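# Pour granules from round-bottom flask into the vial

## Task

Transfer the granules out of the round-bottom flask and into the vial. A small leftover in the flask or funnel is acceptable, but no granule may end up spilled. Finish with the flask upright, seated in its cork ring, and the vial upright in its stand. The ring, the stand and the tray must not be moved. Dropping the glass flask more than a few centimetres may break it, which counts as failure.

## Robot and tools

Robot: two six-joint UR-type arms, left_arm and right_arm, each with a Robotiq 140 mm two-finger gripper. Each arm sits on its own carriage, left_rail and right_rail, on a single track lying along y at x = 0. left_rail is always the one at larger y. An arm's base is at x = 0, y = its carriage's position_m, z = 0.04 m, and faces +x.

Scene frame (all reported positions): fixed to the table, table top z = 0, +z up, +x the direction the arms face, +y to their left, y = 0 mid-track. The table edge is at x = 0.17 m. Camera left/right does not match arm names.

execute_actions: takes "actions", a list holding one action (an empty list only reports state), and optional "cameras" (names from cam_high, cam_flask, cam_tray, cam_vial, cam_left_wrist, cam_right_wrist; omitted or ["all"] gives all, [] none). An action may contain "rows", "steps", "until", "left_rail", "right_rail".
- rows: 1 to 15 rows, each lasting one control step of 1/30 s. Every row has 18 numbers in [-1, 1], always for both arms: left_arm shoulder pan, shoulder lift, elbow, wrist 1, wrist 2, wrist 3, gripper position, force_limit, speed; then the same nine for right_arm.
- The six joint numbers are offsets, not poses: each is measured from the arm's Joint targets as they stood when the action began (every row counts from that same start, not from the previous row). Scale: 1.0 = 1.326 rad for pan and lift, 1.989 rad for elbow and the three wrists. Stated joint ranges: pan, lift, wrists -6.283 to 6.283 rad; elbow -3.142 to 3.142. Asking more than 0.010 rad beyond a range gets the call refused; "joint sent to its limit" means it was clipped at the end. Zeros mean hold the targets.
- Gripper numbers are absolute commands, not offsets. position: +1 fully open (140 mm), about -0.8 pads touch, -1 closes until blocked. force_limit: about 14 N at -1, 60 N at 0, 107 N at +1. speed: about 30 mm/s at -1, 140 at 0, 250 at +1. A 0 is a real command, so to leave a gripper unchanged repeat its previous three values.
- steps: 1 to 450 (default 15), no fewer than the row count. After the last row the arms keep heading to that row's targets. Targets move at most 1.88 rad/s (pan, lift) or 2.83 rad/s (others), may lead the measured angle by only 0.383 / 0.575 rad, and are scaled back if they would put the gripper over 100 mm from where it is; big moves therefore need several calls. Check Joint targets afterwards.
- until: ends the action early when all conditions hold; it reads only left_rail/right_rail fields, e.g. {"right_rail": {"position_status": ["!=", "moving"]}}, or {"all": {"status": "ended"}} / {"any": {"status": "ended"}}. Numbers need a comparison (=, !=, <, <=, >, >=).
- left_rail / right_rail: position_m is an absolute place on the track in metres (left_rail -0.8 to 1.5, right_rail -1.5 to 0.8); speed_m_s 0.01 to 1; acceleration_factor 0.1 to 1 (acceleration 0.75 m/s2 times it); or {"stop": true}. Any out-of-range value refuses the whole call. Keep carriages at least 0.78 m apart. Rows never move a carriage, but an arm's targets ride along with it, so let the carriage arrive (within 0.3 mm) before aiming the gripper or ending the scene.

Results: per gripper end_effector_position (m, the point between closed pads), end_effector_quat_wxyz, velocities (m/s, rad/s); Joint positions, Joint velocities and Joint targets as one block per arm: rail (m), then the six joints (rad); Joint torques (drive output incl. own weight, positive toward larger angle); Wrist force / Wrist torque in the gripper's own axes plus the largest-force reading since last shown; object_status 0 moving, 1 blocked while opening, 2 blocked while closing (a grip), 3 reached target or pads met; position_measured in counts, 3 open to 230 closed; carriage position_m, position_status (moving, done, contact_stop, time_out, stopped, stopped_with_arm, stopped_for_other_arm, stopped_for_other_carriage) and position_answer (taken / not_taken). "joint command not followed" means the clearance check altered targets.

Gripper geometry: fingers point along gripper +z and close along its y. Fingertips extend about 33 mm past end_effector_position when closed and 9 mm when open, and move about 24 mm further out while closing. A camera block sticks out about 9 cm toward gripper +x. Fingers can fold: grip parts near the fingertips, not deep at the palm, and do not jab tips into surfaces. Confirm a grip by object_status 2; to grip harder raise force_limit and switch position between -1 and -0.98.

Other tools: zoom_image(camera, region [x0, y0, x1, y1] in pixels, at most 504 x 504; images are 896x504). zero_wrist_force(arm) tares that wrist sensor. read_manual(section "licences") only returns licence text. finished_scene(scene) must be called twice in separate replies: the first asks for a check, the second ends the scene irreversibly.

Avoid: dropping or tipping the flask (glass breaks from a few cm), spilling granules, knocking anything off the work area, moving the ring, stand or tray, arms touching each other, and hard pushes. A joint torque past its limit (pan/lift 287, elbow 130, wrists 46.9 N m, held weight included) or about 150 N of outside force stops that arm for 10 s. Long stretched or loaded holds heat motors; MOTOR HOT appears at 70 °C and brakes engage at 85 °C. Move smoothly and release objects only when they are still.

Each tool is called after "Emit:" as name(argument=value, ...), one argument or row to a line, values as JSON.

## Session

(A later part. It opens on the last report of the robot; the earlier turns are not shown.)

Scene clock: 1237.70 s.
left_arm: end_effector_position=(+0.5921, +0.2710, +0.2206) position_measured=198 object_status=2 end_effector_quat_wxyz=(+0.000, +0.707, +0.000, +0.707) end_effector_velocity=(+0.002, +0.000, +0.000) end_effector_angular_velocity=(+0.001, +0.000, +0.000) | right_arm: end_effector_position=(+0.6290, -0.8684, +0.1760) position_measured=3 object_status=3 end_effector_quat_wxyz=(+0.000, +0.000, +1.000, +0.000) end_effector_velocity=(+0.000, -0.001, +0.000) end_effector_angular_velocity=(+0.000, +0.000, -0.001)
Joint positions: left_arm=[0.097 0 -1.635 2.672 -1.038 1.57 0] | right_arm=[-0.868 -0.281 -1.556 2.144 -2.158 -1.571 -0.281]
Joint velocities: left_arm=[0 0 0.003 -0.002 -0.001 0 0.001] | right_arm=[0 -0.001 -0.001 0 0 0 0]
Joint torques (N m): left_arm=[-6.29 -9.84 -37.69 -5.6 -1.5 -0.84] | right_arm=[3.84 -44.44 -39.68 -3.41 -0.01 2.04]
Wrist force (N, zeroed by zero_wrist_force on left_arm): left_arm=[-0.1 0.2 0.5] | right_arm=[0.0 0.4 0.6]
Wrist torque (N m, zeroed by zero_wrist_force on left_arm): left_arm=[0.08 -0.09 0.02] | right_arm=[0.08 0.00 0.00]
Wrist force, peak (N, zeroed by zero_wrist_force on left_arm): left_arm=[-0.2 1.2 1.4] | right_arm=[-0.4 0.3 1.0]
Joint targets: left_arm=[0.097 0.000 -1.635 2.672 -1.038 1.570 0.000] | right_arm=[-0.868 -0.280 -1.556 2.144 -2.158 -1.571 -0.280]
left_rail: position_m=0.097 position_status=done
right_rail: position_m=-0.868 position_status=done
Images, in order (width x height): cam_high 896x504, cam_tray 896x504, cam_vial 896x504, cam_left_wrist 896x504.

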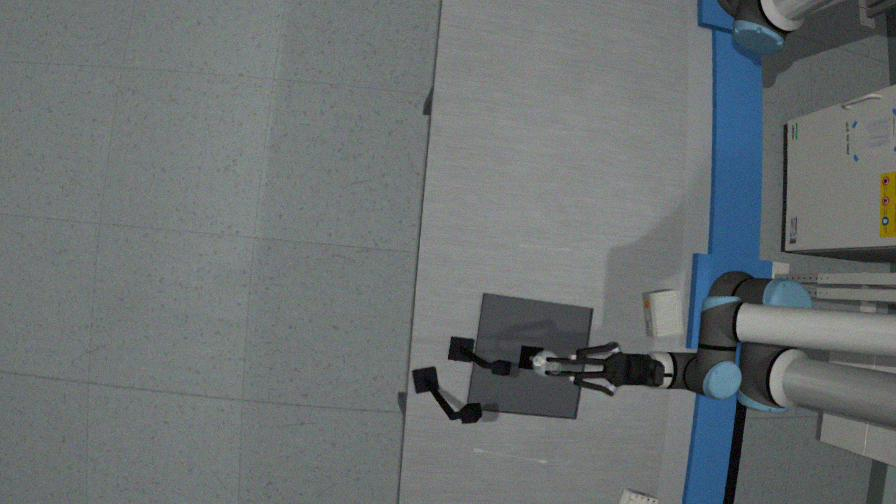

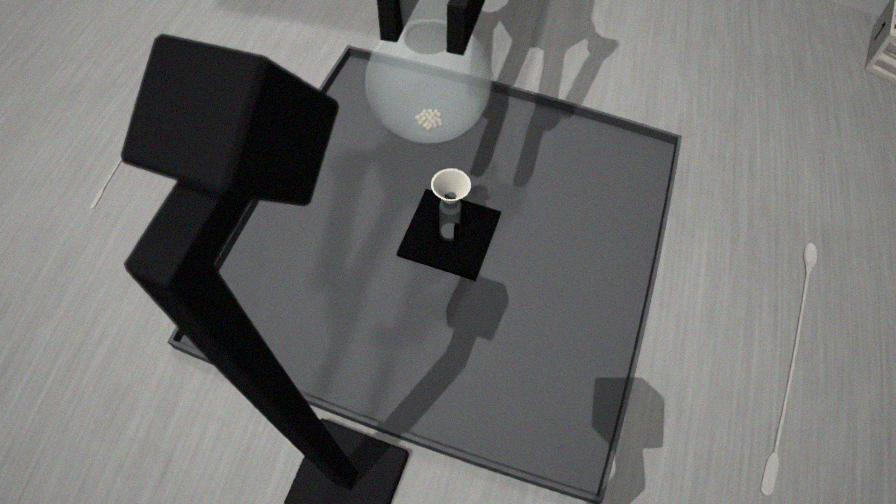

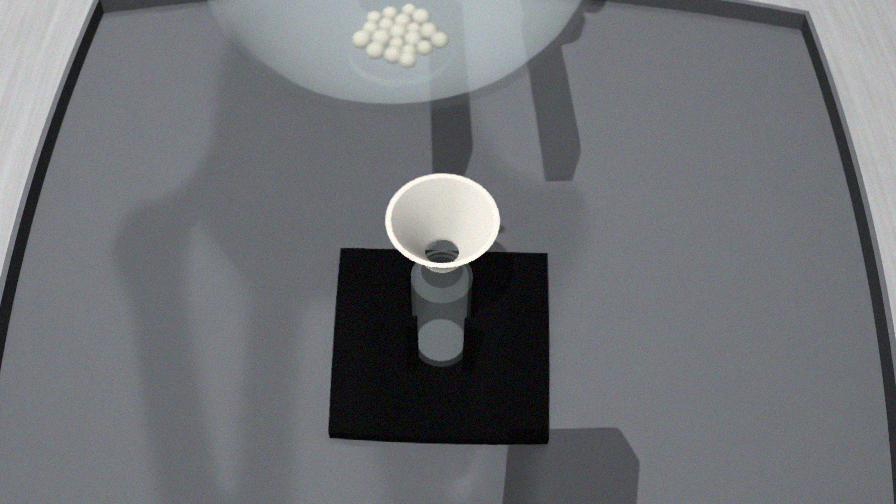

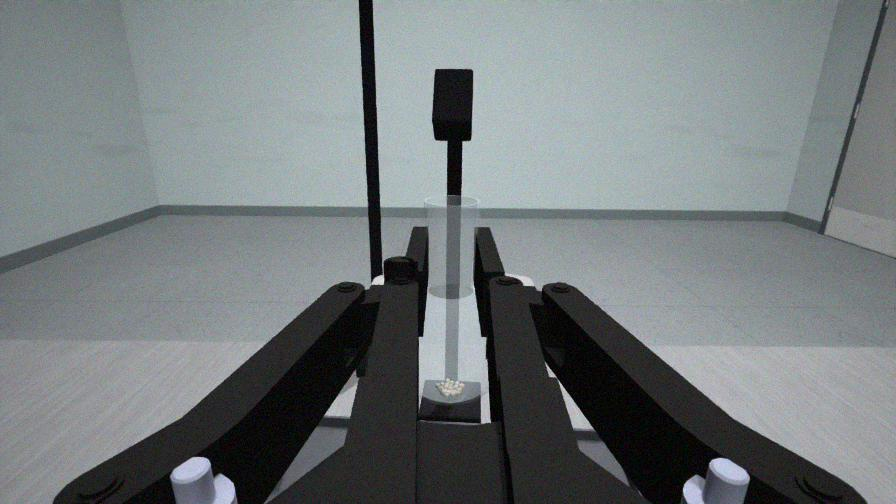

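Emit:
execute_actions(
  actions=[
    {"rows": [[0,0,0,0,0,-0.0007,-1,-0.4,-1,0,0,0,0,0,0,1,1,1],[0,0.0002,-0.0001,0,0,-0.0051,-1,-0.4,-1,0,0,0,0,0,0,1,1,1],[0,0.0007,-0.0004,0,0,-0.0152,-1,-0.4,-1,0,0,0,0,0,0,1,1,1],[0,0.0014,-0.0008,-0.0001,0,-0.0321,-1,-0.4,-1,0,0,0,0,0,0,1,1,1],[0,0.0024,-0.0013,-0.0002,0,-0.0553,-1,-0.4,-1,0,0,0,0,0,0,1,1,1],[0,0.0036,-0.0020,-0.0003,0,-0.0836,-1,-0.4,-1,0,0,0,0,0,0,1,1,1],[0,0.0050,-0.0027,-0.0004,0,-0.1152,-1,-0.4,-1,0,0,0,0,0,0,1,1,1],[0,0.0064,-0.0035,-0.0005,0,-0.1480,-1,-0.4,-1,0,0,0,0,0,0,1,1,1],[0,0.0078,-0.0043,-0.0006,0,-0.1797,-1,-0.4,-1,0,0,0,0,0,0,1,1,1],[0,0.0090,-0.0049,-0.0007,0,-0.2080,-1,-0.4,-1,0,0,0,0,0,0,1,1,1],[0,0.0100,-0.0055,-0.0007,0,-0.2312,-1,-0.4,-1,0,0,0,0,0,0,1,1,1],[0,0.0107,-0.0059,-0.0008,0,-0.2480,-1,-0.4,-1,0,0,0,0,0,0,1,1,1],[0,0.0112,-0.0061,-0.0008,0,-0.2582,-1,-0.4,-1,0,0,0,0,0,0,1,1,1],[0,0.0114,-0.0062,-0.0008,0,-0.2625,-1,-0.4,-1,0,0,0,0,0,0,1,1,1],[0,0.0114,-0.0062,-0.0009,0,-0.2633,-1,-0.4,-1,0,0,0,0,0,0,1,1,1]], "left_rail": {"position_m": 0.081, "acceleration_factor": 0.5}, "steps": 20},
  ],
  cameras=["cam_tray", "cam_vial"],
)

Scene clock: 1325.10 s.
left_arm: end_effector_position=(+0.6001, +0.2550, +0.2199) position_measured=198 object_status=2 end_effector_quat_wxyz=(+0.183, +0.683, +0.183, +0.683) end_effector_velocity=(+0.000, +0.000, +0.000) end_effector_angular_velocity=(-0.004, -0.001, -0.001) | right_arm: end_effector_position=(+0.6290, -0.8684, +0.1760) position_measured=3 object_status=3 end_effector_quat_wxyz=(+0.000, +0.000, +1.000, +0.000) end_effector_velocity=(+0.000, +0.000, +0.001) end_effector_angular_velocity=(+0.000, -0.003, +0.000)
Joint positions: left_arm=[0.081 0 -1.62 2.66 -1.04 1.57 -0.523] | right_arm=[-0.868 -0.281 -1.556 2.144 -2.158 -1.571 -0.281]
Joint velocities: left_arm=[0 0 0 -0.001 0 0.001 -0.004] | right_arm=[0 0 -0.002 0 0 0.001 0]
Joint torques (N m): left_arm=[-6.4 -10.51 -36.67 -5.2 -1.51 -2.92] | right_arm=[1.42 -43.75 -40.35 -2.93 0.17 2.39]
Wrist force (N, zeroed by zero_wrist_force on left_arm): left_arm=[0.2 0.4 0.0] | right_arm=[-0.4 0.2 0.6]
Wrist torque (N m, zeroed by zero_wrist_force on left_arm): left_arm=[0.20 -0.08 0.00] | right_arm=[0.04 0.08 0.00]
Wrist force, peak (N, zeroed by zero_wrist_force on left_arm): left_arm=[0.0 1.4 0.2] | right_arm=[-0.2 0.3 1.0]
Joint targets: left_arm=[0.081 0.000 -1.620 2.660 -1.040 1.570 -0.523] | right_arm=[-0.868 -0.280 -1.556 2.144 -2.158 -1.571 -0.280]
left_rail: position_m=0.081 position_status=done
right_rail: position_m=-0.868 position_status=done
Images, in order (width x height): cam_tray 896x504, cam_vial 896x504.

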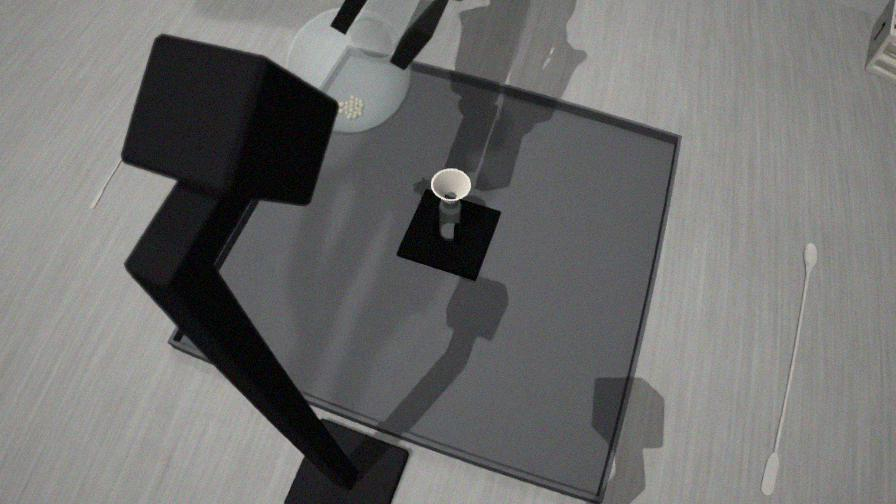

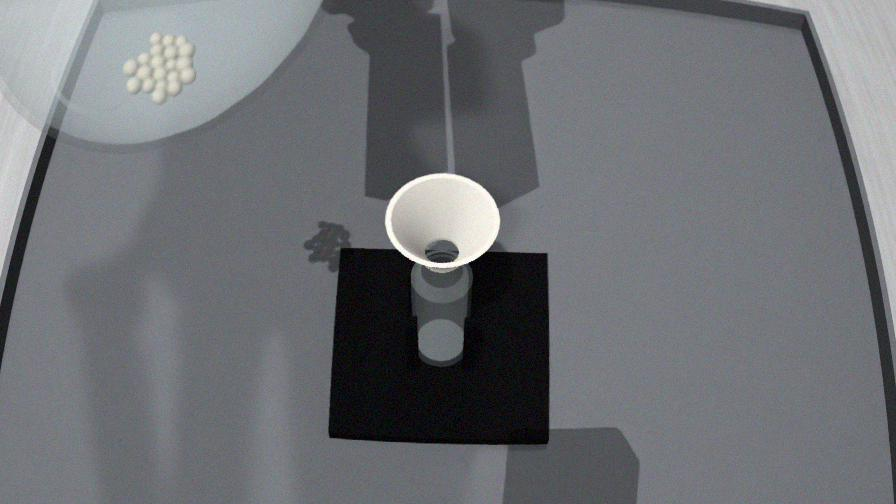

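Emit:
execute_actions(
  actions=[
    {"rows": [[0,0,0,0,0,-0.0007,-1,-0.4,-1,0,0,0,0,0,0,1,1,1],[0,0,0,0,0,-0.0051,-1,-0.4,-1,0,0,0,0,0,0,1,1,1],[0,0,0,0,0,-0.0152,-1,-0.4,-1,0,0,0,0,0,0,1,1,1],[0,0,0,0,0,-0.0321,-1,-0.4,-1,0,0,0,0,0,0,1,1,1],[0,0,0,0,0,-0.0553,-1,-0.4,-1,0,0,0,0,0,0,1,1,1],[0,0,0,0,0,-0.0836,-1,-0.4,-1,0,0,0,0,0,0,1,1,1],[0,0,0,0,0,-0.1152,-1,-0.4,-1,0,0,0,0,0,0,1,1,1],[0,0,0,0,0,-0.1480,-1,-0.4,-1,0,0,0,0,0,0,1,1,1],[0,0,0,0,0,-0.1797,-1,-0.4,-1,0,0,0,0,0,0,1,1,1],[0,0,0,0,0,-0.2080,-1,-0.4,-1,0,0,0,0,0,0,1,1,1],[0,0,0,0,0,-0.2312,-1,-0.4,-1,0,0,0,0,0,0,1,1,1],[0,0,0,0,0,-0.2480,-1,-0.4,-1,0,0,0,0,0,0,1,1,1],[0,0,0,0,0,-0.2582,-1,-0.4,-1,0,0,0,0,0,0,1,1,1],[0,0,0,0,0,-0.2625,-1,-0.4,-1,0,0,0,0,0,0,1,1,1],[0,0,0,0,0,-0.2633,-1,-0.4,-1,0,0,0,0,0,0,1,1,1]], "steps": 17},
  ],
  cameras=["cam_vial"],
)

Emit:
execute_actions(
  actions=[
    {"rows": [[0,0,0,0,0,-0.0007,-1,-0.4,-1,0,0,0,0,0,0,1,1,1],[0,0,0,0,0,-0.0051,-1,-0.4,-1,0,0,0,0,0,0,1,1,1],[0,0,0,0,0,-0.0152,-1,-0.4,-1,0,0,0,0,0,0,1,1,1],[0,0,0,0,0,-0.0321,-1,-0.4,-1,0,0,0,0,0,0,1,1,1],[0,0,0,0,0,-0.0553,-1,-0.4,-1,0,0,0,0,0,0,1,1,1],[0,0,0,0,0,-0.0836,-1,-0.4,-1,0,0,0,0,0,0,1,1,1],[0,0,0,0,0,-0.1152,-1,-0.4,-1,0,0,0,0,0,0,1,1,1],[0,0,0,0,0,-0.1480,-1,-0.4,-1,0,0,0,0,0,0,1,1,1],[0,0,0,0,0,-0.1797,-1,-0.4,-1,0,0,0,0,0,0,1,1,1],[0,0,0,0,0,-0.2080,-1,-0.4,-1,0,0,0,0,0,0,1,1,1],[0,0,0,0,0,-0.2312,-1,-0.4,-1,0,0,0,0,0,0,1,1,1],[0,0,0,0,0,-0.2480,-1,-0.4,-1,0,0,0,0,0,0,1,1,1],[0,0,0,0,0,-0.2582,-1,-0.4,-1,0,0,0,0,0,0,1,1,1],[0,0,0,0,0,-0.2625,-1,-0.4,-1,0,0,0,0,0,0,1,1,1],[0,0,0,0,0,-0.2633,-1,-0.4,-1,0,0,0,0,0,0,1,1,1]], "steps": 17},
  ],
  cameras=["cam_tray", "cam_vial", "cam_left_wrist", "cam_high"],
)

Scene clock: 1342.77 s.
left_arm: end_effector_position=(+0.6001, +0.2550, +0.2199) position_measured=198 object_status=2 end_effector_quat_wxyz=(+0.353, +0.613, +0.353, +0.613) end_effector_velocity=(+0.000, +0.000, +0.000) end_effector_angular_velocity=(-0.003, +0.000, +0.000) | right_arm: end_effector_position=(+0.6290, -0.8684, +0.1760) position_measured=3 object_status=3 end_effector_quat_wxyz=(+0.000, +0.000, +1.000, +0.000) end_effector_velocity=(+0.000, +0.001, +0.000) end_effector_angular_velocity=(+0.000, +0.001, +0.001)
Joint positions: left_arm=[0.081 0 -1.62 2.66 -1.04 1.57 -1.046] | right_arm=[-0.868 -0.281 -1.556 2.144 -2.158 -1.571 -0.281]
Joint velocities: left_arm=[0 0 0 0 0 0 -0.003] | right_arm=[0 0.001 0 0 0.001 0 0]
Joint torques (N m): left_arm=[-6.69 -11.24 -15.73 -2.11 -1.41 -2.72] | right_arm=[3.03 -45 -39.05 -3.56 -0.41 2.36]
Wrist force (N, zeroed by zero_wrist_force on left_arm): left_arm=[0.5 0.5 -0.3] | right_arm=[-0.2 -0.1 0.6]
Wrist torque (N m, zeroed by zero_wrist_force on left_arm): left_arm=[0.27 -0.10 0.04] | right_arm=[-0.02 0.03 0.00]
Wrist force, peak (N, zeroed by zero_wrist_force on left_arm): left_arm=[1.2 0.7 -0.2] | right_arm=[-0.1 0.7 1.0]
Joint targets: left_arm=[0.081 0.000 -1.620 2.660 -1.040 1.570 -1.047] | right_arm=[-0.868 -0.280 -1.556 2.144 -2.158 -1.571 -0.280]
left_rail: position_m=0.081 position_status=done
right_rail: position_m=-0.868 position_status=done
Images, in order (width x height): cam_vial 896x504.

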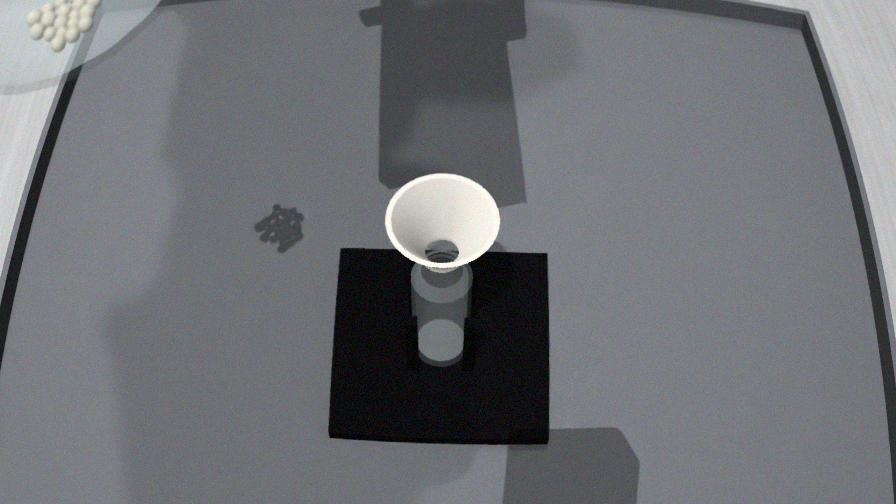

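Scene clock: 1344.00 s.
left_arm: end_effector_position=(+0.6001, +0.2550, +0.2199) position_measured=198 object_status=2 end_effector_quat_wxyz=(+0.500, +0.500, +0.500, +0.500) end_effector_velocity=(+0.000, +0.000, +0.000) end_effector_angular_velocity=(-0.003, +0.000, +0.000) | right_arm: end_effector_position=(+0.6290, -0.8684, +0.1760) position_measured=3 object_status=3 end_effector_quat_wxyz=(+0.000, +0.000, +1.000, +0.000) end_effector_velocity=(+0.000, +0.000, +0.001) end_effector_angular_velocity=(-0.001, -0.003, +0.001)
Joint positions: left_arm=[0.081 0 -1.62 2.66 -1.04 1.57 -1.57] | right_arm=[-0.868 -0.281 -1.556 2.144 -2.158 -1.571 -0.281]
Joint velocities: left_arm=[0 -0.001 0 0 0 0 -0.003] | right_arm=[0 0.001 -0.002 0.001 -0.002 0 0]
Joint torques (N m): left_arm=[-5.66 -13.53 -14.68 -2.05 -1.36 -1.62] | right_arm=[0.39 -44.39 -39.17 -3.5 -0.44 2.33]
Wrist force (N, zeroed by zero_wrist_force on left_arm): left_arm=[1.1 1.1 -0.1] | right_arm=[0.1 0.5 0.8]
Wrist torque (N m, zeroed by zero_wrist_force on left_arm): left_arm=[0.31 -0.20 0.00] | right_arm=[0.12 -0.01 0.01]
Wrist force, peak (N, zeroed by zero_wrist_force on left_arm): left_arm=[1.6 0.9 -0.4] | right_arm=[-0.5 0.2 0.9]
Joint targets: left_arm=[0.081 0.000 -1.620 2.660 -1.040 1.570 -1.570] | right_arm=[-0.868 -0.280 -1.556 2.144 -2.158 -1.571 -0.280]
left_rail: position_m=0.081 position_status=done
right_rail: position_m=-0.868 position_status=done
Images, in order (width x height): cam_high 896x504, cam_tray 896x504, cam_vial 896x504, cam_left_wrist 896x504.

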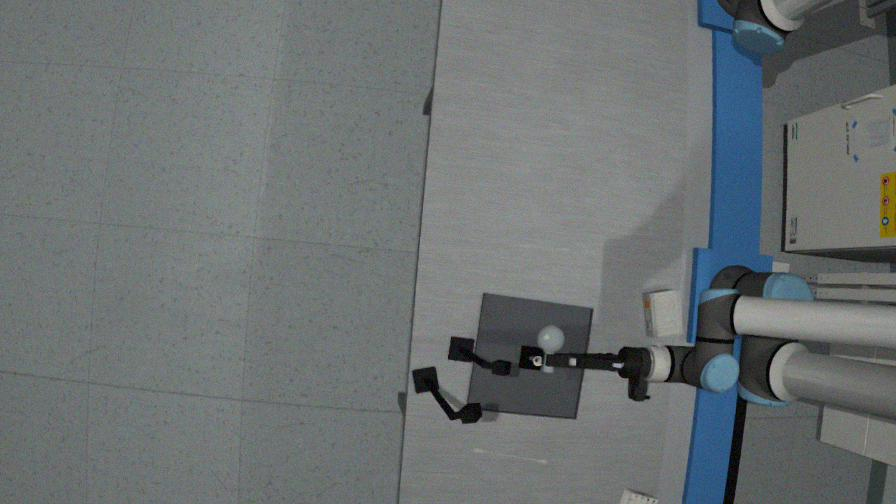

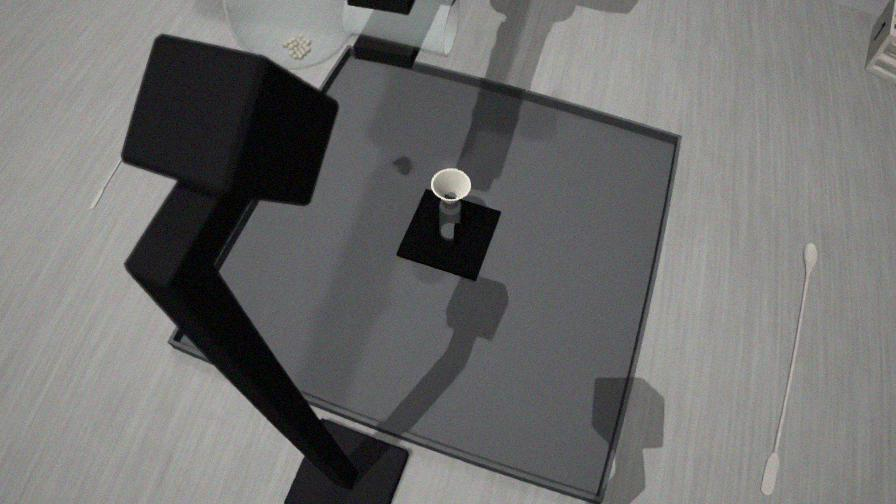

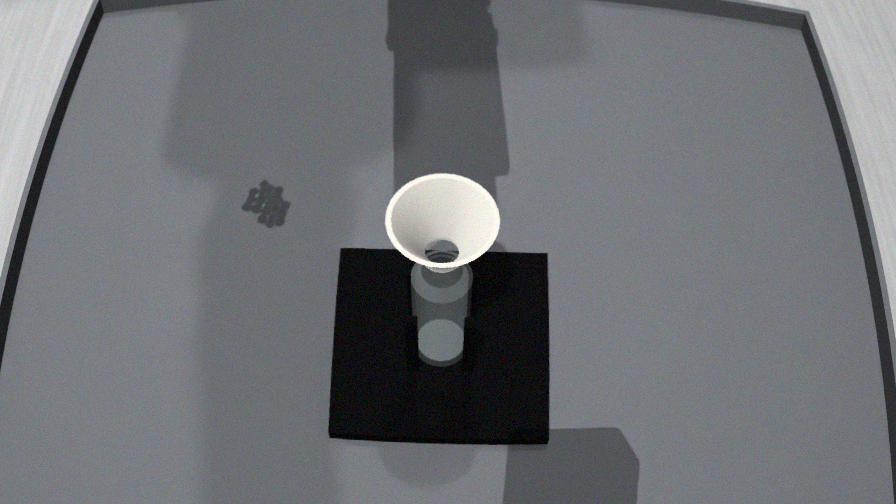

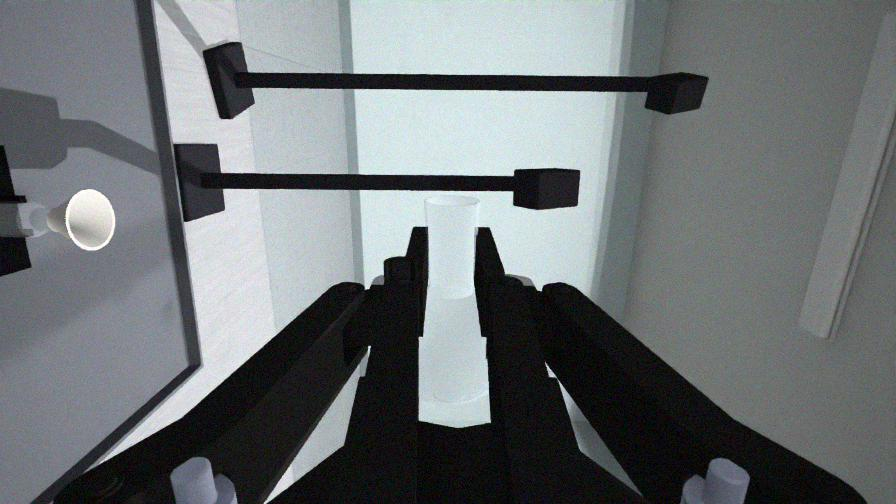

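Emit:
execute_actions(
  actions=[
    {"rows": [[0,0.0004,0,-0.0003,0,0,-1,-0.4,-1,0,0,0,0,0,0,1,1,1],[0,0.0029,0.0003,-0.0023,0,0,-1,-0.4,-1,0,0,0,0,0,0,1,1,1],[0,0.0088,0.0010,-0.0068,0,0,-1,-0.4,-1,0,0,0,0,0,0,1,1,1],[0,0.0184,0.0021,-0.0143,0,0,-1,-0.4,-1,0,0,0,0,0,0,1,1,1],[0,0.0317,0.0036,-0.0247,0,0,-1,-0.4,-1,0,0,0,0,0,0,1,1,1],[0,0.0480,0.0054,-0.0373,0,0,-1,-0.4,-1,0,0,0,0,0,0,1,1,1],[0,0.0661,0.0074,-0.0515,0,0,-1,-0.4,-1,0,0,0,0,0,0,1,1,1],[0,0.0850,0.0095,-0.0662,0,0,-1,-0.4,-1,0,0,0,0,0,0,1,1,1],[0,0.1032,0.0116,-0.0803,0,0,-1,-0.4,-1,0,0,0,0,0,0,1,1,1],[0,0.1194,0.0134,-0.0930,0,0,-1,-0.4,-1,0,0,0,0,0,0,1,1,1],[0,0.1327,0.0149,-0.1033,0,0,-1,-0.4,-1,0,0,0,0,0,0,1,1,1],[0,0.1424,0.0160,-0.1108,0,0,-1,-0.4,-1,0,0,0,0,0,0,1,1,1],[0,0.1482,0.0166,-0.1154,0,0,-1,-0.4,-1,0,0,0,0,0,0,1,1,1],[0,0.1507,0.0169,-0.1173,0,0,-1,-0.4,-1,0,0,0,0,0,0,1,1,1],[0,0.1511,0.0169,-0.1177,0,0,-1,-0.4,-1,0,0,0,0,0,0,1,1,1]], "steps": 20},
  ],
  cameras=["cam_tray", "cam_vial", "cam_left_wrist"],
)

Scene clock: 1389.83 s.
left_arm: end_effector_position=(+0.6003, +0.2550, +0.1602) position_measured=198 object_status=2 end_effector_quat_wxyz=(+0.500, +0.500, +0.500, +0.500) end_effector_velocity=(+0.000, +0.000, +0.000) end_effector_angular_velocity=(-0.001, -0.001, +0.000) | right_arm: end_effector_position=(+0.6290, -0.8684, +0.1760) position_measured=3 object_status=3 end_effector_quat_wxyz=(+0.000, +0.000, +1.000, +0.000) end_effector_velocity=(+0.000, +0.000, +0.000) end_effector_angular_velocity=(-0.002, +0.000, +0.000)
Joint positions: left_arm=[0.081 0 -1.42 2.693 -1.274 1.57 -1.57] | right_arm=[-0.868 -0.281 -1.556 2.144 -2.158 -1.571 -0.28]
Joint velocities: left_arm=[0 0 0.003 0 -0.004 0 -0.001] | right_arm=[0 0 0 0 0 -0.002 0]
Joint torques (N m): left_arm=[-6.61 -19.65 -3.14 -5.25 -0.99 -1.77] | right_arm=[2.57 -44.23 -38.34 -3.03 -0.89 2.41]
Wrist force (N, zeroed by zero_wrist_force on left_arm): left_arm=[1.0 0.7 0.2] | right_arm=[0.0 0.3 0.4]
Wrist torque (N m, zeroed by zero_wrist_force on left_arm): left_arm=[0.20 -0.18 0.01] | right_arm=[0.07 0.00 0.00]
Wrist force, peak (N, zeroed by zero_wrist_force on left_arm): left_arm=[1.6 2.4 -0.4] | right_arm=[0.2 0.2 1.2]
Joint targets: left_arm=[0.081 0.000 -1.419 2.693 -1.274 1.570 -1.570] | right_arm=[-0.868 -0.280 -1.556 2.144 -2.158 -1.571 -0.280]
left_rail: position_m=0.081 position_status=done
right_rail: position_m=-0.868 position_status=done
Images, in order (width x height): cam_tray 896x504, cam_vial 896x504, cam_left_wrist 896x504.

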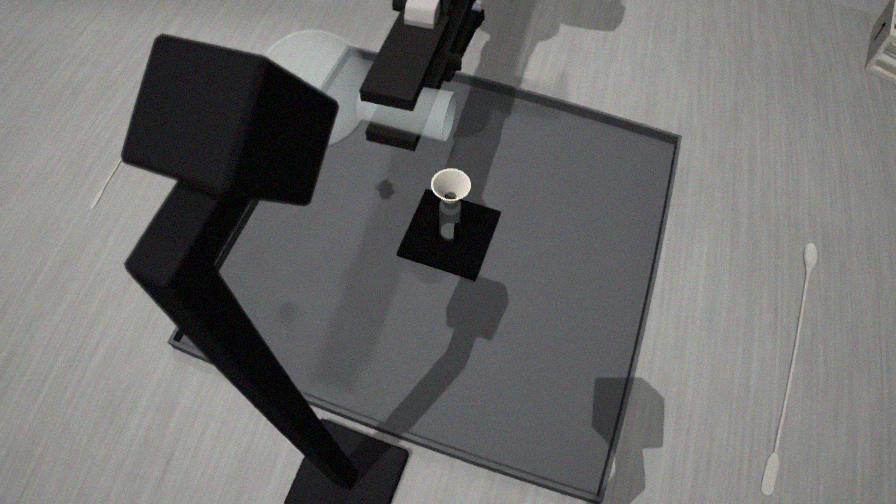

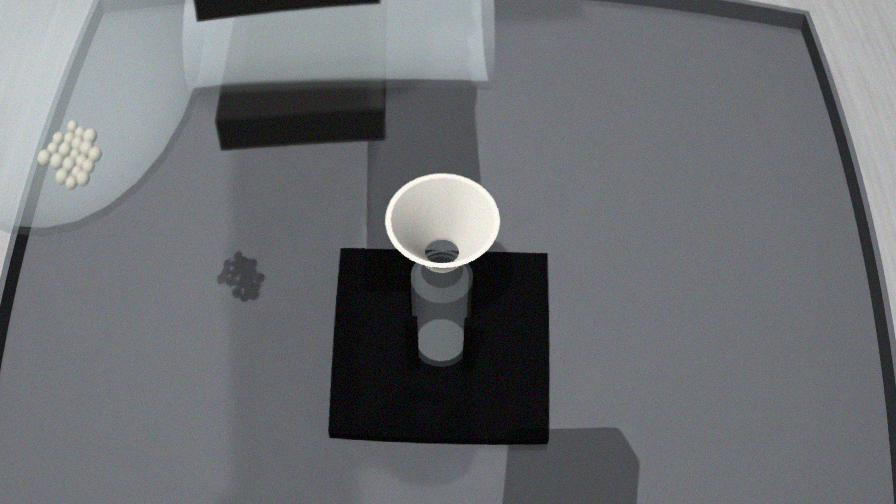

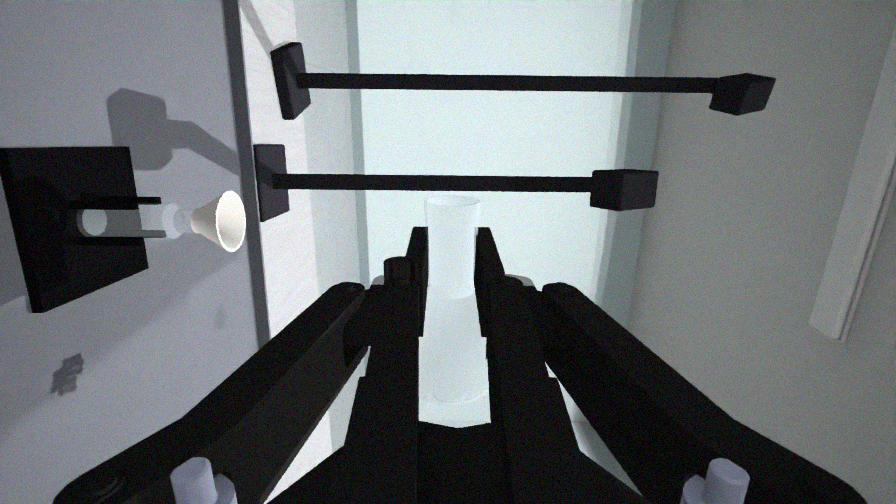

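Emit:
zoom_image(
  camera="cam_left_wrist",
  region=[340, 180, 564, 306],
)

Emit:
zoom_image(
  camera="cam_left_wrist",
  region=[60, 130, 284, 256],
)

Emit:
zoom_image(
  camera="cam_tray",
  region=[340, 60, 564, 186],
)

Scaled by 2.250 from the camera's 896x504 image, which has a finer 1280x720 frame.

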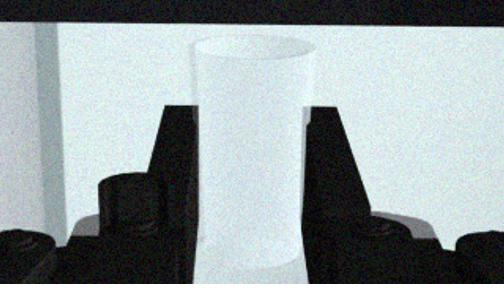

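Scaled by 2.250 from the camera's 896x504 image, which has a finer 1280x720 frame.

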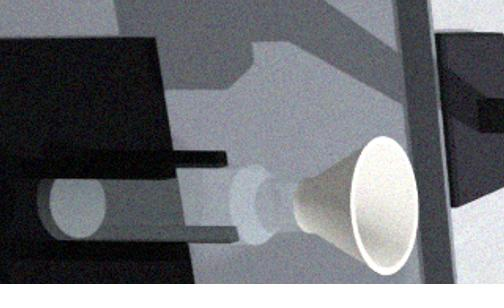

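Scaled by 2.250 from the camera's 896x504 image, which has a finer 1280x720 frame.

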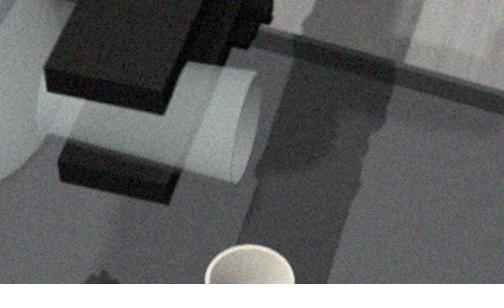

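Emit:
execute_actions(
  actions=[],
  cameras=["cam_high"],
)

Emit:
zoom_image(
  camera="cam_high",
  region=[480, 300, 592, 363],
)

Emit:
zoom_image(
  camera="cam_high",
  region=[440, 270, 664, 396],
)

Scene clock: 1461.67 s.
left_arm: end_effector_position=(+0.6003, +0.2550, +0.1600) position_measured=198 object_status=2 end_effector_quat_wxyz=(+0.500, +0.500, +0.500, +0.500) end_effector_velocity=(+0.000, +0.000, +0.000) end_effector_angular_velocity=(+0.001, +0.000, +0.001) | right_arm: end_effector_position=(+0.6290, -0.8684, +0.1760) position_measured=3 object_status=3 end_effector_quat_wxyz=(+0.000, +0.000, +1.000, +0.000) end_effector_velocity=(-0.001, -0.001, -0.002) end_effector_angular_velocity=(+0.000, +0.002, -0.001)
Joint positions: left_arm=[0.081 0 -1.419 2.693 -1.274 1.57 -1.57] | right_arm=[-0.868 -0.281 -1.556 2.144 -2.158 -1.571 -0.28]
Joint velocities: left_arm=[0 0.001 0 -0.001 0 0 0.001] | right_arm=[0 -0.001 0.001 0.001 -0.001 0 0]
Joint torques (N m): left_arm=[-3.06 -32.28 -13.91 -2.38 -0.55 -0.52] | right_arm=[3.34 -43.96 -38.06 -4.18 -0.51 1.94]
Wrist force (N, zeroed by zero_wrist_force on left_arm): left_arm=[0.9 0.4 0.0] | right_arm=[-0.1 0.5 0.8]
Wrist torque (N m, zeroed by zero_wrist_force on left_arm): left_arm=[0.15 -0.15 0.01] | right_arm=[0.10 0.02 0.00]
Wrist force, peak (N, zeroed by zero_wrist_force on left_arm): left_arm=[1.4 1.3 -0.1] | right_arm=[-0.2 0.3 1.2]
Joint targets: left_arm=[0.081 0.000 -1.419 2.693 -1.274 1.570 -1.570] | right_arm=[-0.868 -0.280 -1.556 2.144 -2.158 -1.571 -0.280]
Tool commands: left_gripper/position=-1.0 left_gripper/force_limit=-0.4 left_gripper/speed=-1.0 right_gripper/position=+1.0 right_gripper/force_limit=+1.0 right_gripper/speed=+1.0
left_rail: position_m=0.081 position_status=done
right_rail: position_m=-0.868 position_status=done
Images, in order (width x height): cam_high 896x504.

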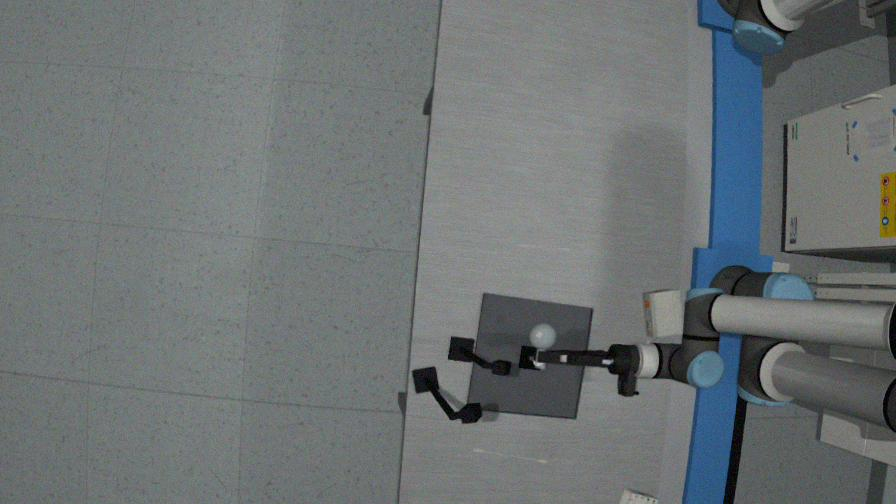

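Scaled by 4.500 from the camera's 896x504 image, which has a finer 1280x720 frame.

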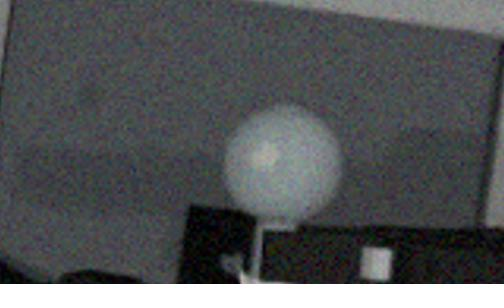

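Scaled by 2.250 from the camera's 896x504 image, which has a finer 1280x720 frame.

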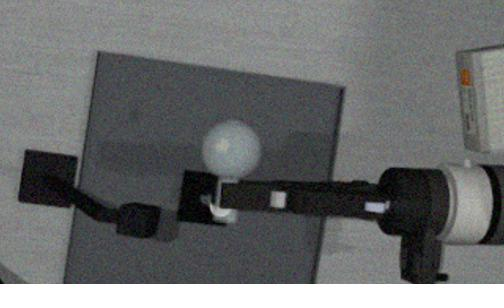

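Emit:
execute_actions(
  actions=[],
  cameras=["cam_high", "cam_vial", "cam_tray", "cam_left_wrist"],
)

Scene clock: 1500.77 s.
left_arm: end_effector_position=(+0.6003, +0.2550, +0.1600) position_measured=198 object_status=2 end_effector_quat_wxyz=(+0.500, +0.500, +0.500, +0.500) end_effector_velocity=(+0.000, +0.000, +0.000) end_effector_angular_velocity=(+0.000, +0.000, +0.001) | right_arm: end_effector_position=(+0.6290, -0.8684, +0.1760) position_measured=3 object_status=3 end_effector_quat_wxyz=(+0.000, +0.000, +1.000, +0.000) end_effector_velocity=(+0.000, -0.002, +0.000) end_effector_angular_velocity=(-0.002, +0.000, -0.003)
Joint positions: left_arm=[0.081 0 -1.419 2.693 -1.274 1.57 -1.57] | right_arm=[-0.868 -0.281 -1.556 2.144 -2.158 -1.571 -0.28]
Joint velocities: left_arm=[0 0 0 0 0 -0.001 0] | right_arm=[0 -0.003 0 0 0.001 -0.002 0.001]
Joint torques (N m): left_arm=[-3.62 -31.78 -9.06 -2.09 -0.36 -0.42] | right_arm=[5.16 -44.61 -38.08 -4.3 -0.53 2.3]
Wrist force (N, zeroed by zero_wrist_force on left_arm): left_arm=[1.0 0.6 -0.2] | right_arm=[-0.4 0.3 0.4]
Wrist torque (N m, zeroed by zero_wrist_force on left_arm): left_arm=[0.17 -0.17 0.01] | right_arm=[0.07 0.09 0.00]
Wrist force, peak (N, zeroed by zero_wrist_force on left_arm): left_arm=[1.3 1.0 -0.5] | right_arm=[-0.4 0.6 1.0]
Joint targets: left_arm=[0.081 0.000 -1.419 2.693 -1.274 1.570 -1.570] | right_arm=[-0.868 -0.280 -1.556 2.144 -2.158 -1.571 -0.280]
Tool commands: left_gripper/position=-1.0 left_gripper/force_limit=-0.4 left_gripper/speed=-1.0 right_gripper/position=+1.0 right_gripper/force_limit=+1.0 right_gripper/speed=+1.0
left_rail: position_m=0.081 position_status=done
right_rail: position_m=-0.868 position_status=done
Images, in order (width x height): cam_high 896x504, cam_tray 896x504, cam_vial 896x504, cam_left_wrist 896x504.

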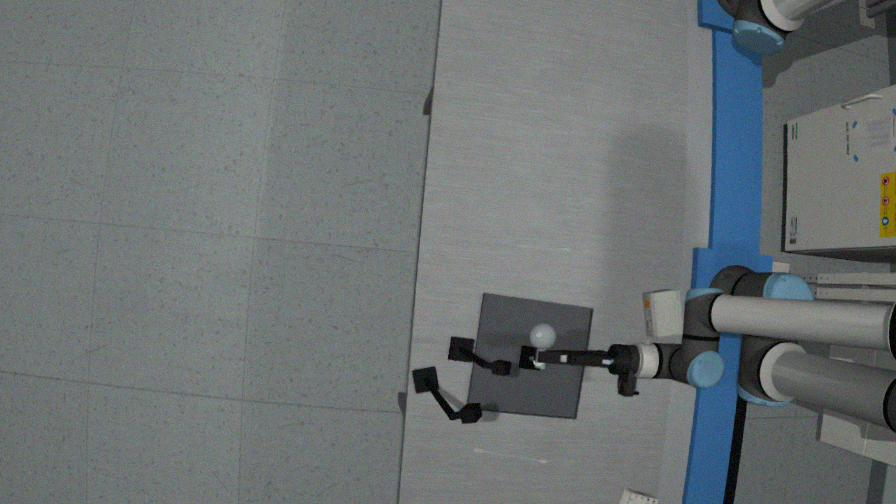

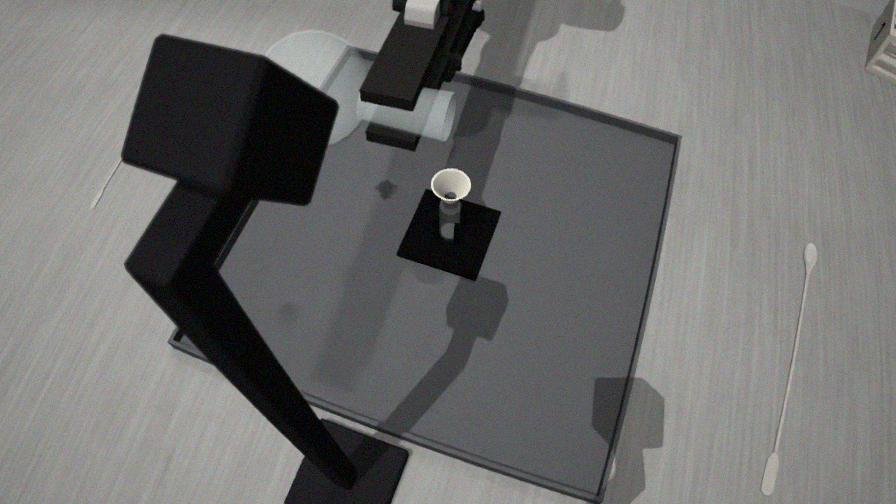

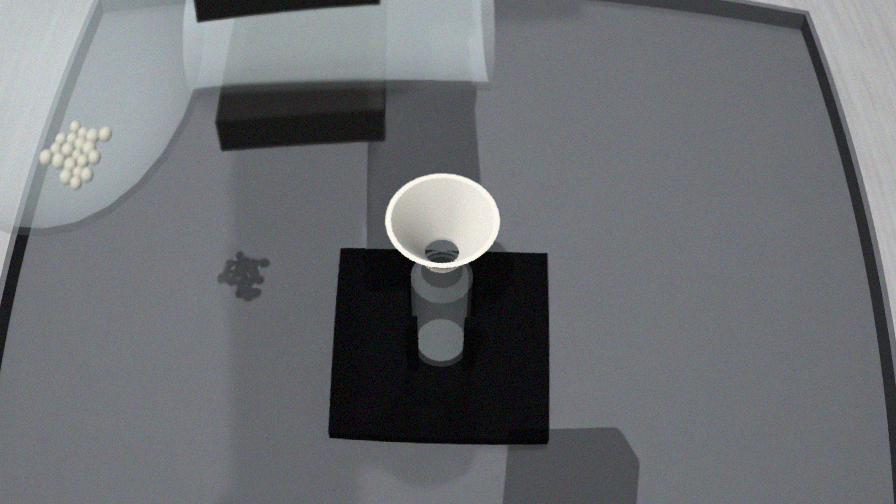

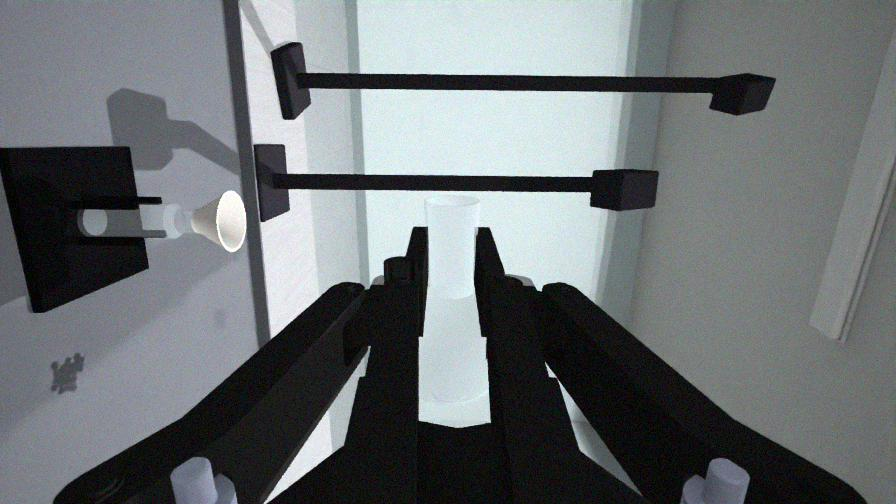

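Emit:
execute_actions(
  actions=[
    {"rows": [[0,0.00021,0.00003,-0.00017,0,0,-1,-0.4,-1,0,0,0,0,0,0,1,1,1],[0,0.00153,0.00022,-0.00124,0,0,-1,-0.4,-1,0,0,0,0,0,0,1,1,1],[0,0.00461,0.00067,-0.00374,0,0,-1,-0.4,-1,0,0,0,0,0,0,1,1,1],[0,0.0097,0.0014,-0.00787,0,0,-1,-0.4,-1,0,0,0,0,0,0,1,1,1],[0,0.0167,0.00242,-0.01355,0,0,-1,-0.4,-1,0,0,0,0,0,0,1,1,1],[0,0.02525,0.00365,-0.02049,0,0,-1,-0.4,-1,0,0,0,0,0,0,1,1,1],[0,0.03482,0.00504,-0.02825,0,0,-1,-0.4,-1,0,0,0,0,0,0,1,1,1],[0,0.04474,0.00647,-0.0363,0,0,-1,-0.4,-1,0,0,0,0,0,0,1,1,1],[0,0.05431,0.00786,-0.04406,0,0,-1,-0.4,-1,0,0,0,0,0,0,1,1,1],[0,0.06286,0.00909,-0.051,0,0,-1,-0.4,-1,0,0,0,0,0,0,1,1,1],[0,0.06986,0.01011,-0.05668,0,0,-1,-0.4,-1,0,0,0,0,0,0,1,1,1],[0,0.07495,0.01084,-0.06081,0,0,-1,-0.4,-1,0,0,0,0,0,0,1,1,1],[0,0.07803,0.01129,-0.06331,0,0,-1,-0.4,-1,0,0,0,0,0,0,1,1,1],[0,0.07935,0.01148,-0.06438,0,0,-1,-0.4,-1,0,0,0,0,0,0,1,1,1],[0,0.07956,0.01151,-0.06455,0,0,-1,-0.4,-1,0,0,0,0,0,0,1,1,1]], "steps": 18},
  ],
  cameras=["cam_high", "cam_vial", "cam_tray", "cam_left_wrist"],
)

Scene clock: 1589.23 s.
left_arm: end_effector_position=(+0.5923, +0.2550, +0.1301) position_measured=198 object_status=2 end_effector_quat_wxyz=(+0.500, +0.500, +0.500, +0.500) end_effector_velocity=(+0.000, +0.000, -0.001) end_effector_angular_velocity=(+0.001, +0.000, +0.001) | right_arm: end_effector_position=(+0.6290, -0.8684, +0.1760) position_measured=3 object_status=3 end_effector_quat_wxyz=(+0.000, +0.000, +1.000, +0.000) end_effector_velocity=(+0.001, +0.000, +0.002) end_effector_angular_velocity=(-0.002, -0.003, +0.001)
Joint positions: left_arm=[0.081 0 -1.314 2.716 -1.402 1.57 -1.57] | right_arm=[-0.868 -0.281 -1.556 2.144 -2.158 -1.571 -0.28]
Joint velocities: left_arm=[0 0.001 0.002 0 -0.002 0 0.001] | right_arm=[0 0.001 -0.001 -0.001 -0.001 -0.001 0]
Joint torques (N m): left_arm=[-1.2 -19.82 1.13 -4.94 -0.12 0.68] | right_arm=[3.94 -44.52 -39.74 -3.93 -0.63 2.62]
Wrist force (N, zeroed by zero_wrist_force on left_arm): left_arm=[0.3 0.5 0.1] | right_arm=[0.0 0.3 0.8]
Wrist torque (N m, zeroed by zero_wrist_force on left_arm): left_arm=[0.17 -0.06 0.03] | right_arm=[0.07 -0.02 0.00]
Wrist force, peak (N, zeroed by zero_wrist_force on left_arm): left_arm=[1.0 1.7 0.1] | right_arm=[-0.1 0.4 1.1]
Joint targets: left_arm=[0.081 0.000 -1.314 2.716 -1.403 1.570 -1.570] | right_arm=[-0.868 -0.280 -1.556 2.144 -2.158 -1.571 -0.280]
left_rail: position_m=0.081 position_status=done
right_rail: position_m=-0.868 position_status=done
Images, in order (width x height): cam_high 896x504, cam_tray 896x504, cam_vial 896x504, cam_left_wrist 896x504.

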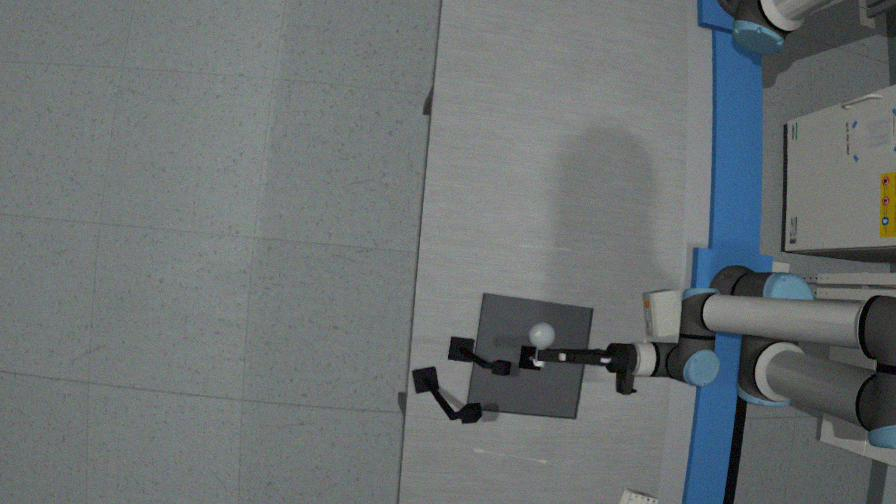

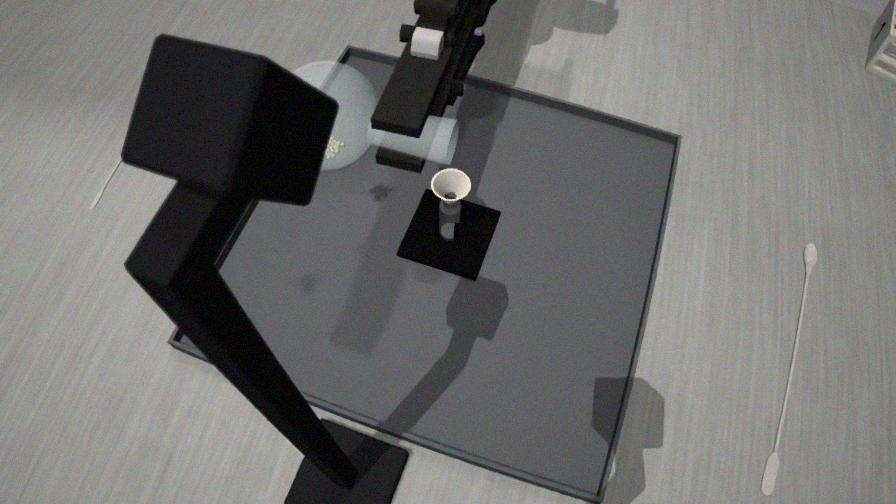

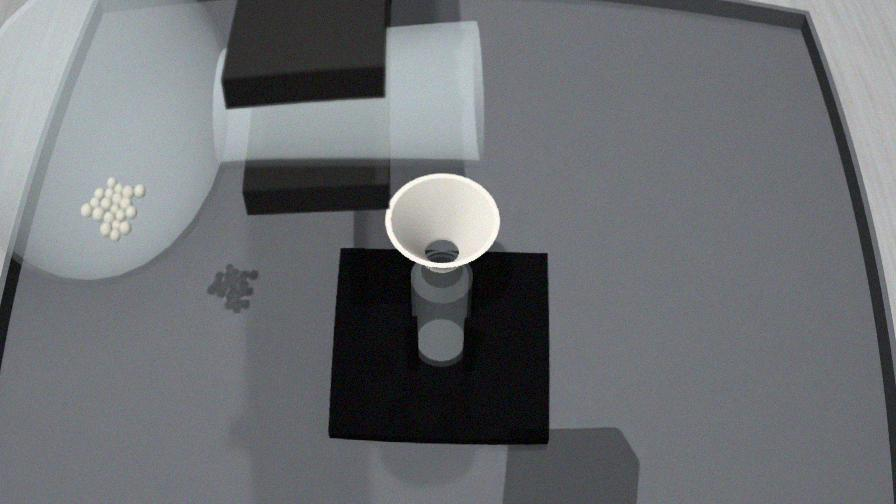

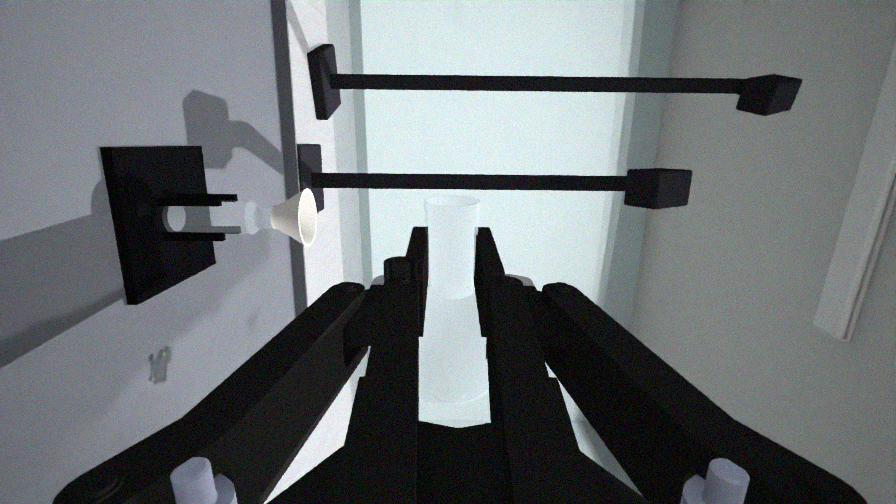

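Emit:
zoom_image(
  camera="cam_tray",
  region=[340, 60, 540, 280],
)

Emit:
zoom_image(
  camera="cam_vial",
  region=[200, 0, 600, 400],
)

Emit:
zoom_image(
  camera="cam_left_wrist",
  region=[90, 120, 510, 320],
)

Scaled by 2.291 from the camera's 896x504 image, which has a finer 1280x720 frame.

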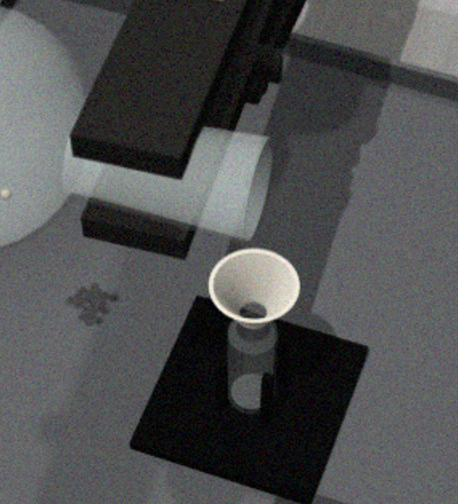

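Scaled by 1.260 from the camera's 896x504 image, which has a finer 1280x720 frame.

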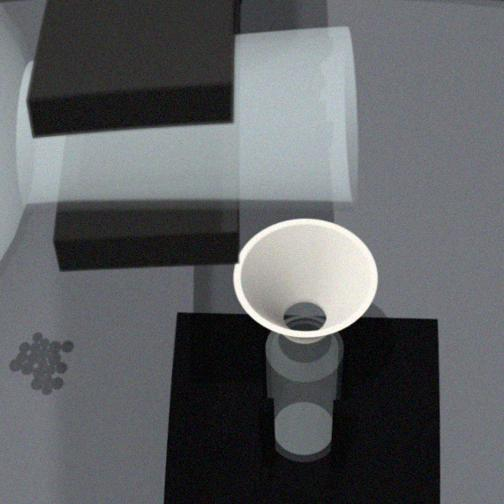

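Scaled by 1.200 from the camera's 896x504 image, which has a finer 1280x720 frame.

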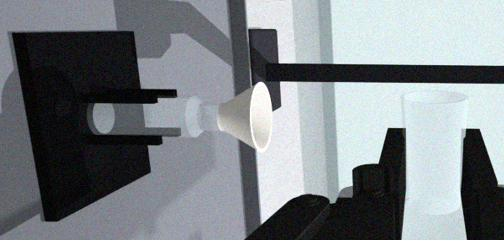

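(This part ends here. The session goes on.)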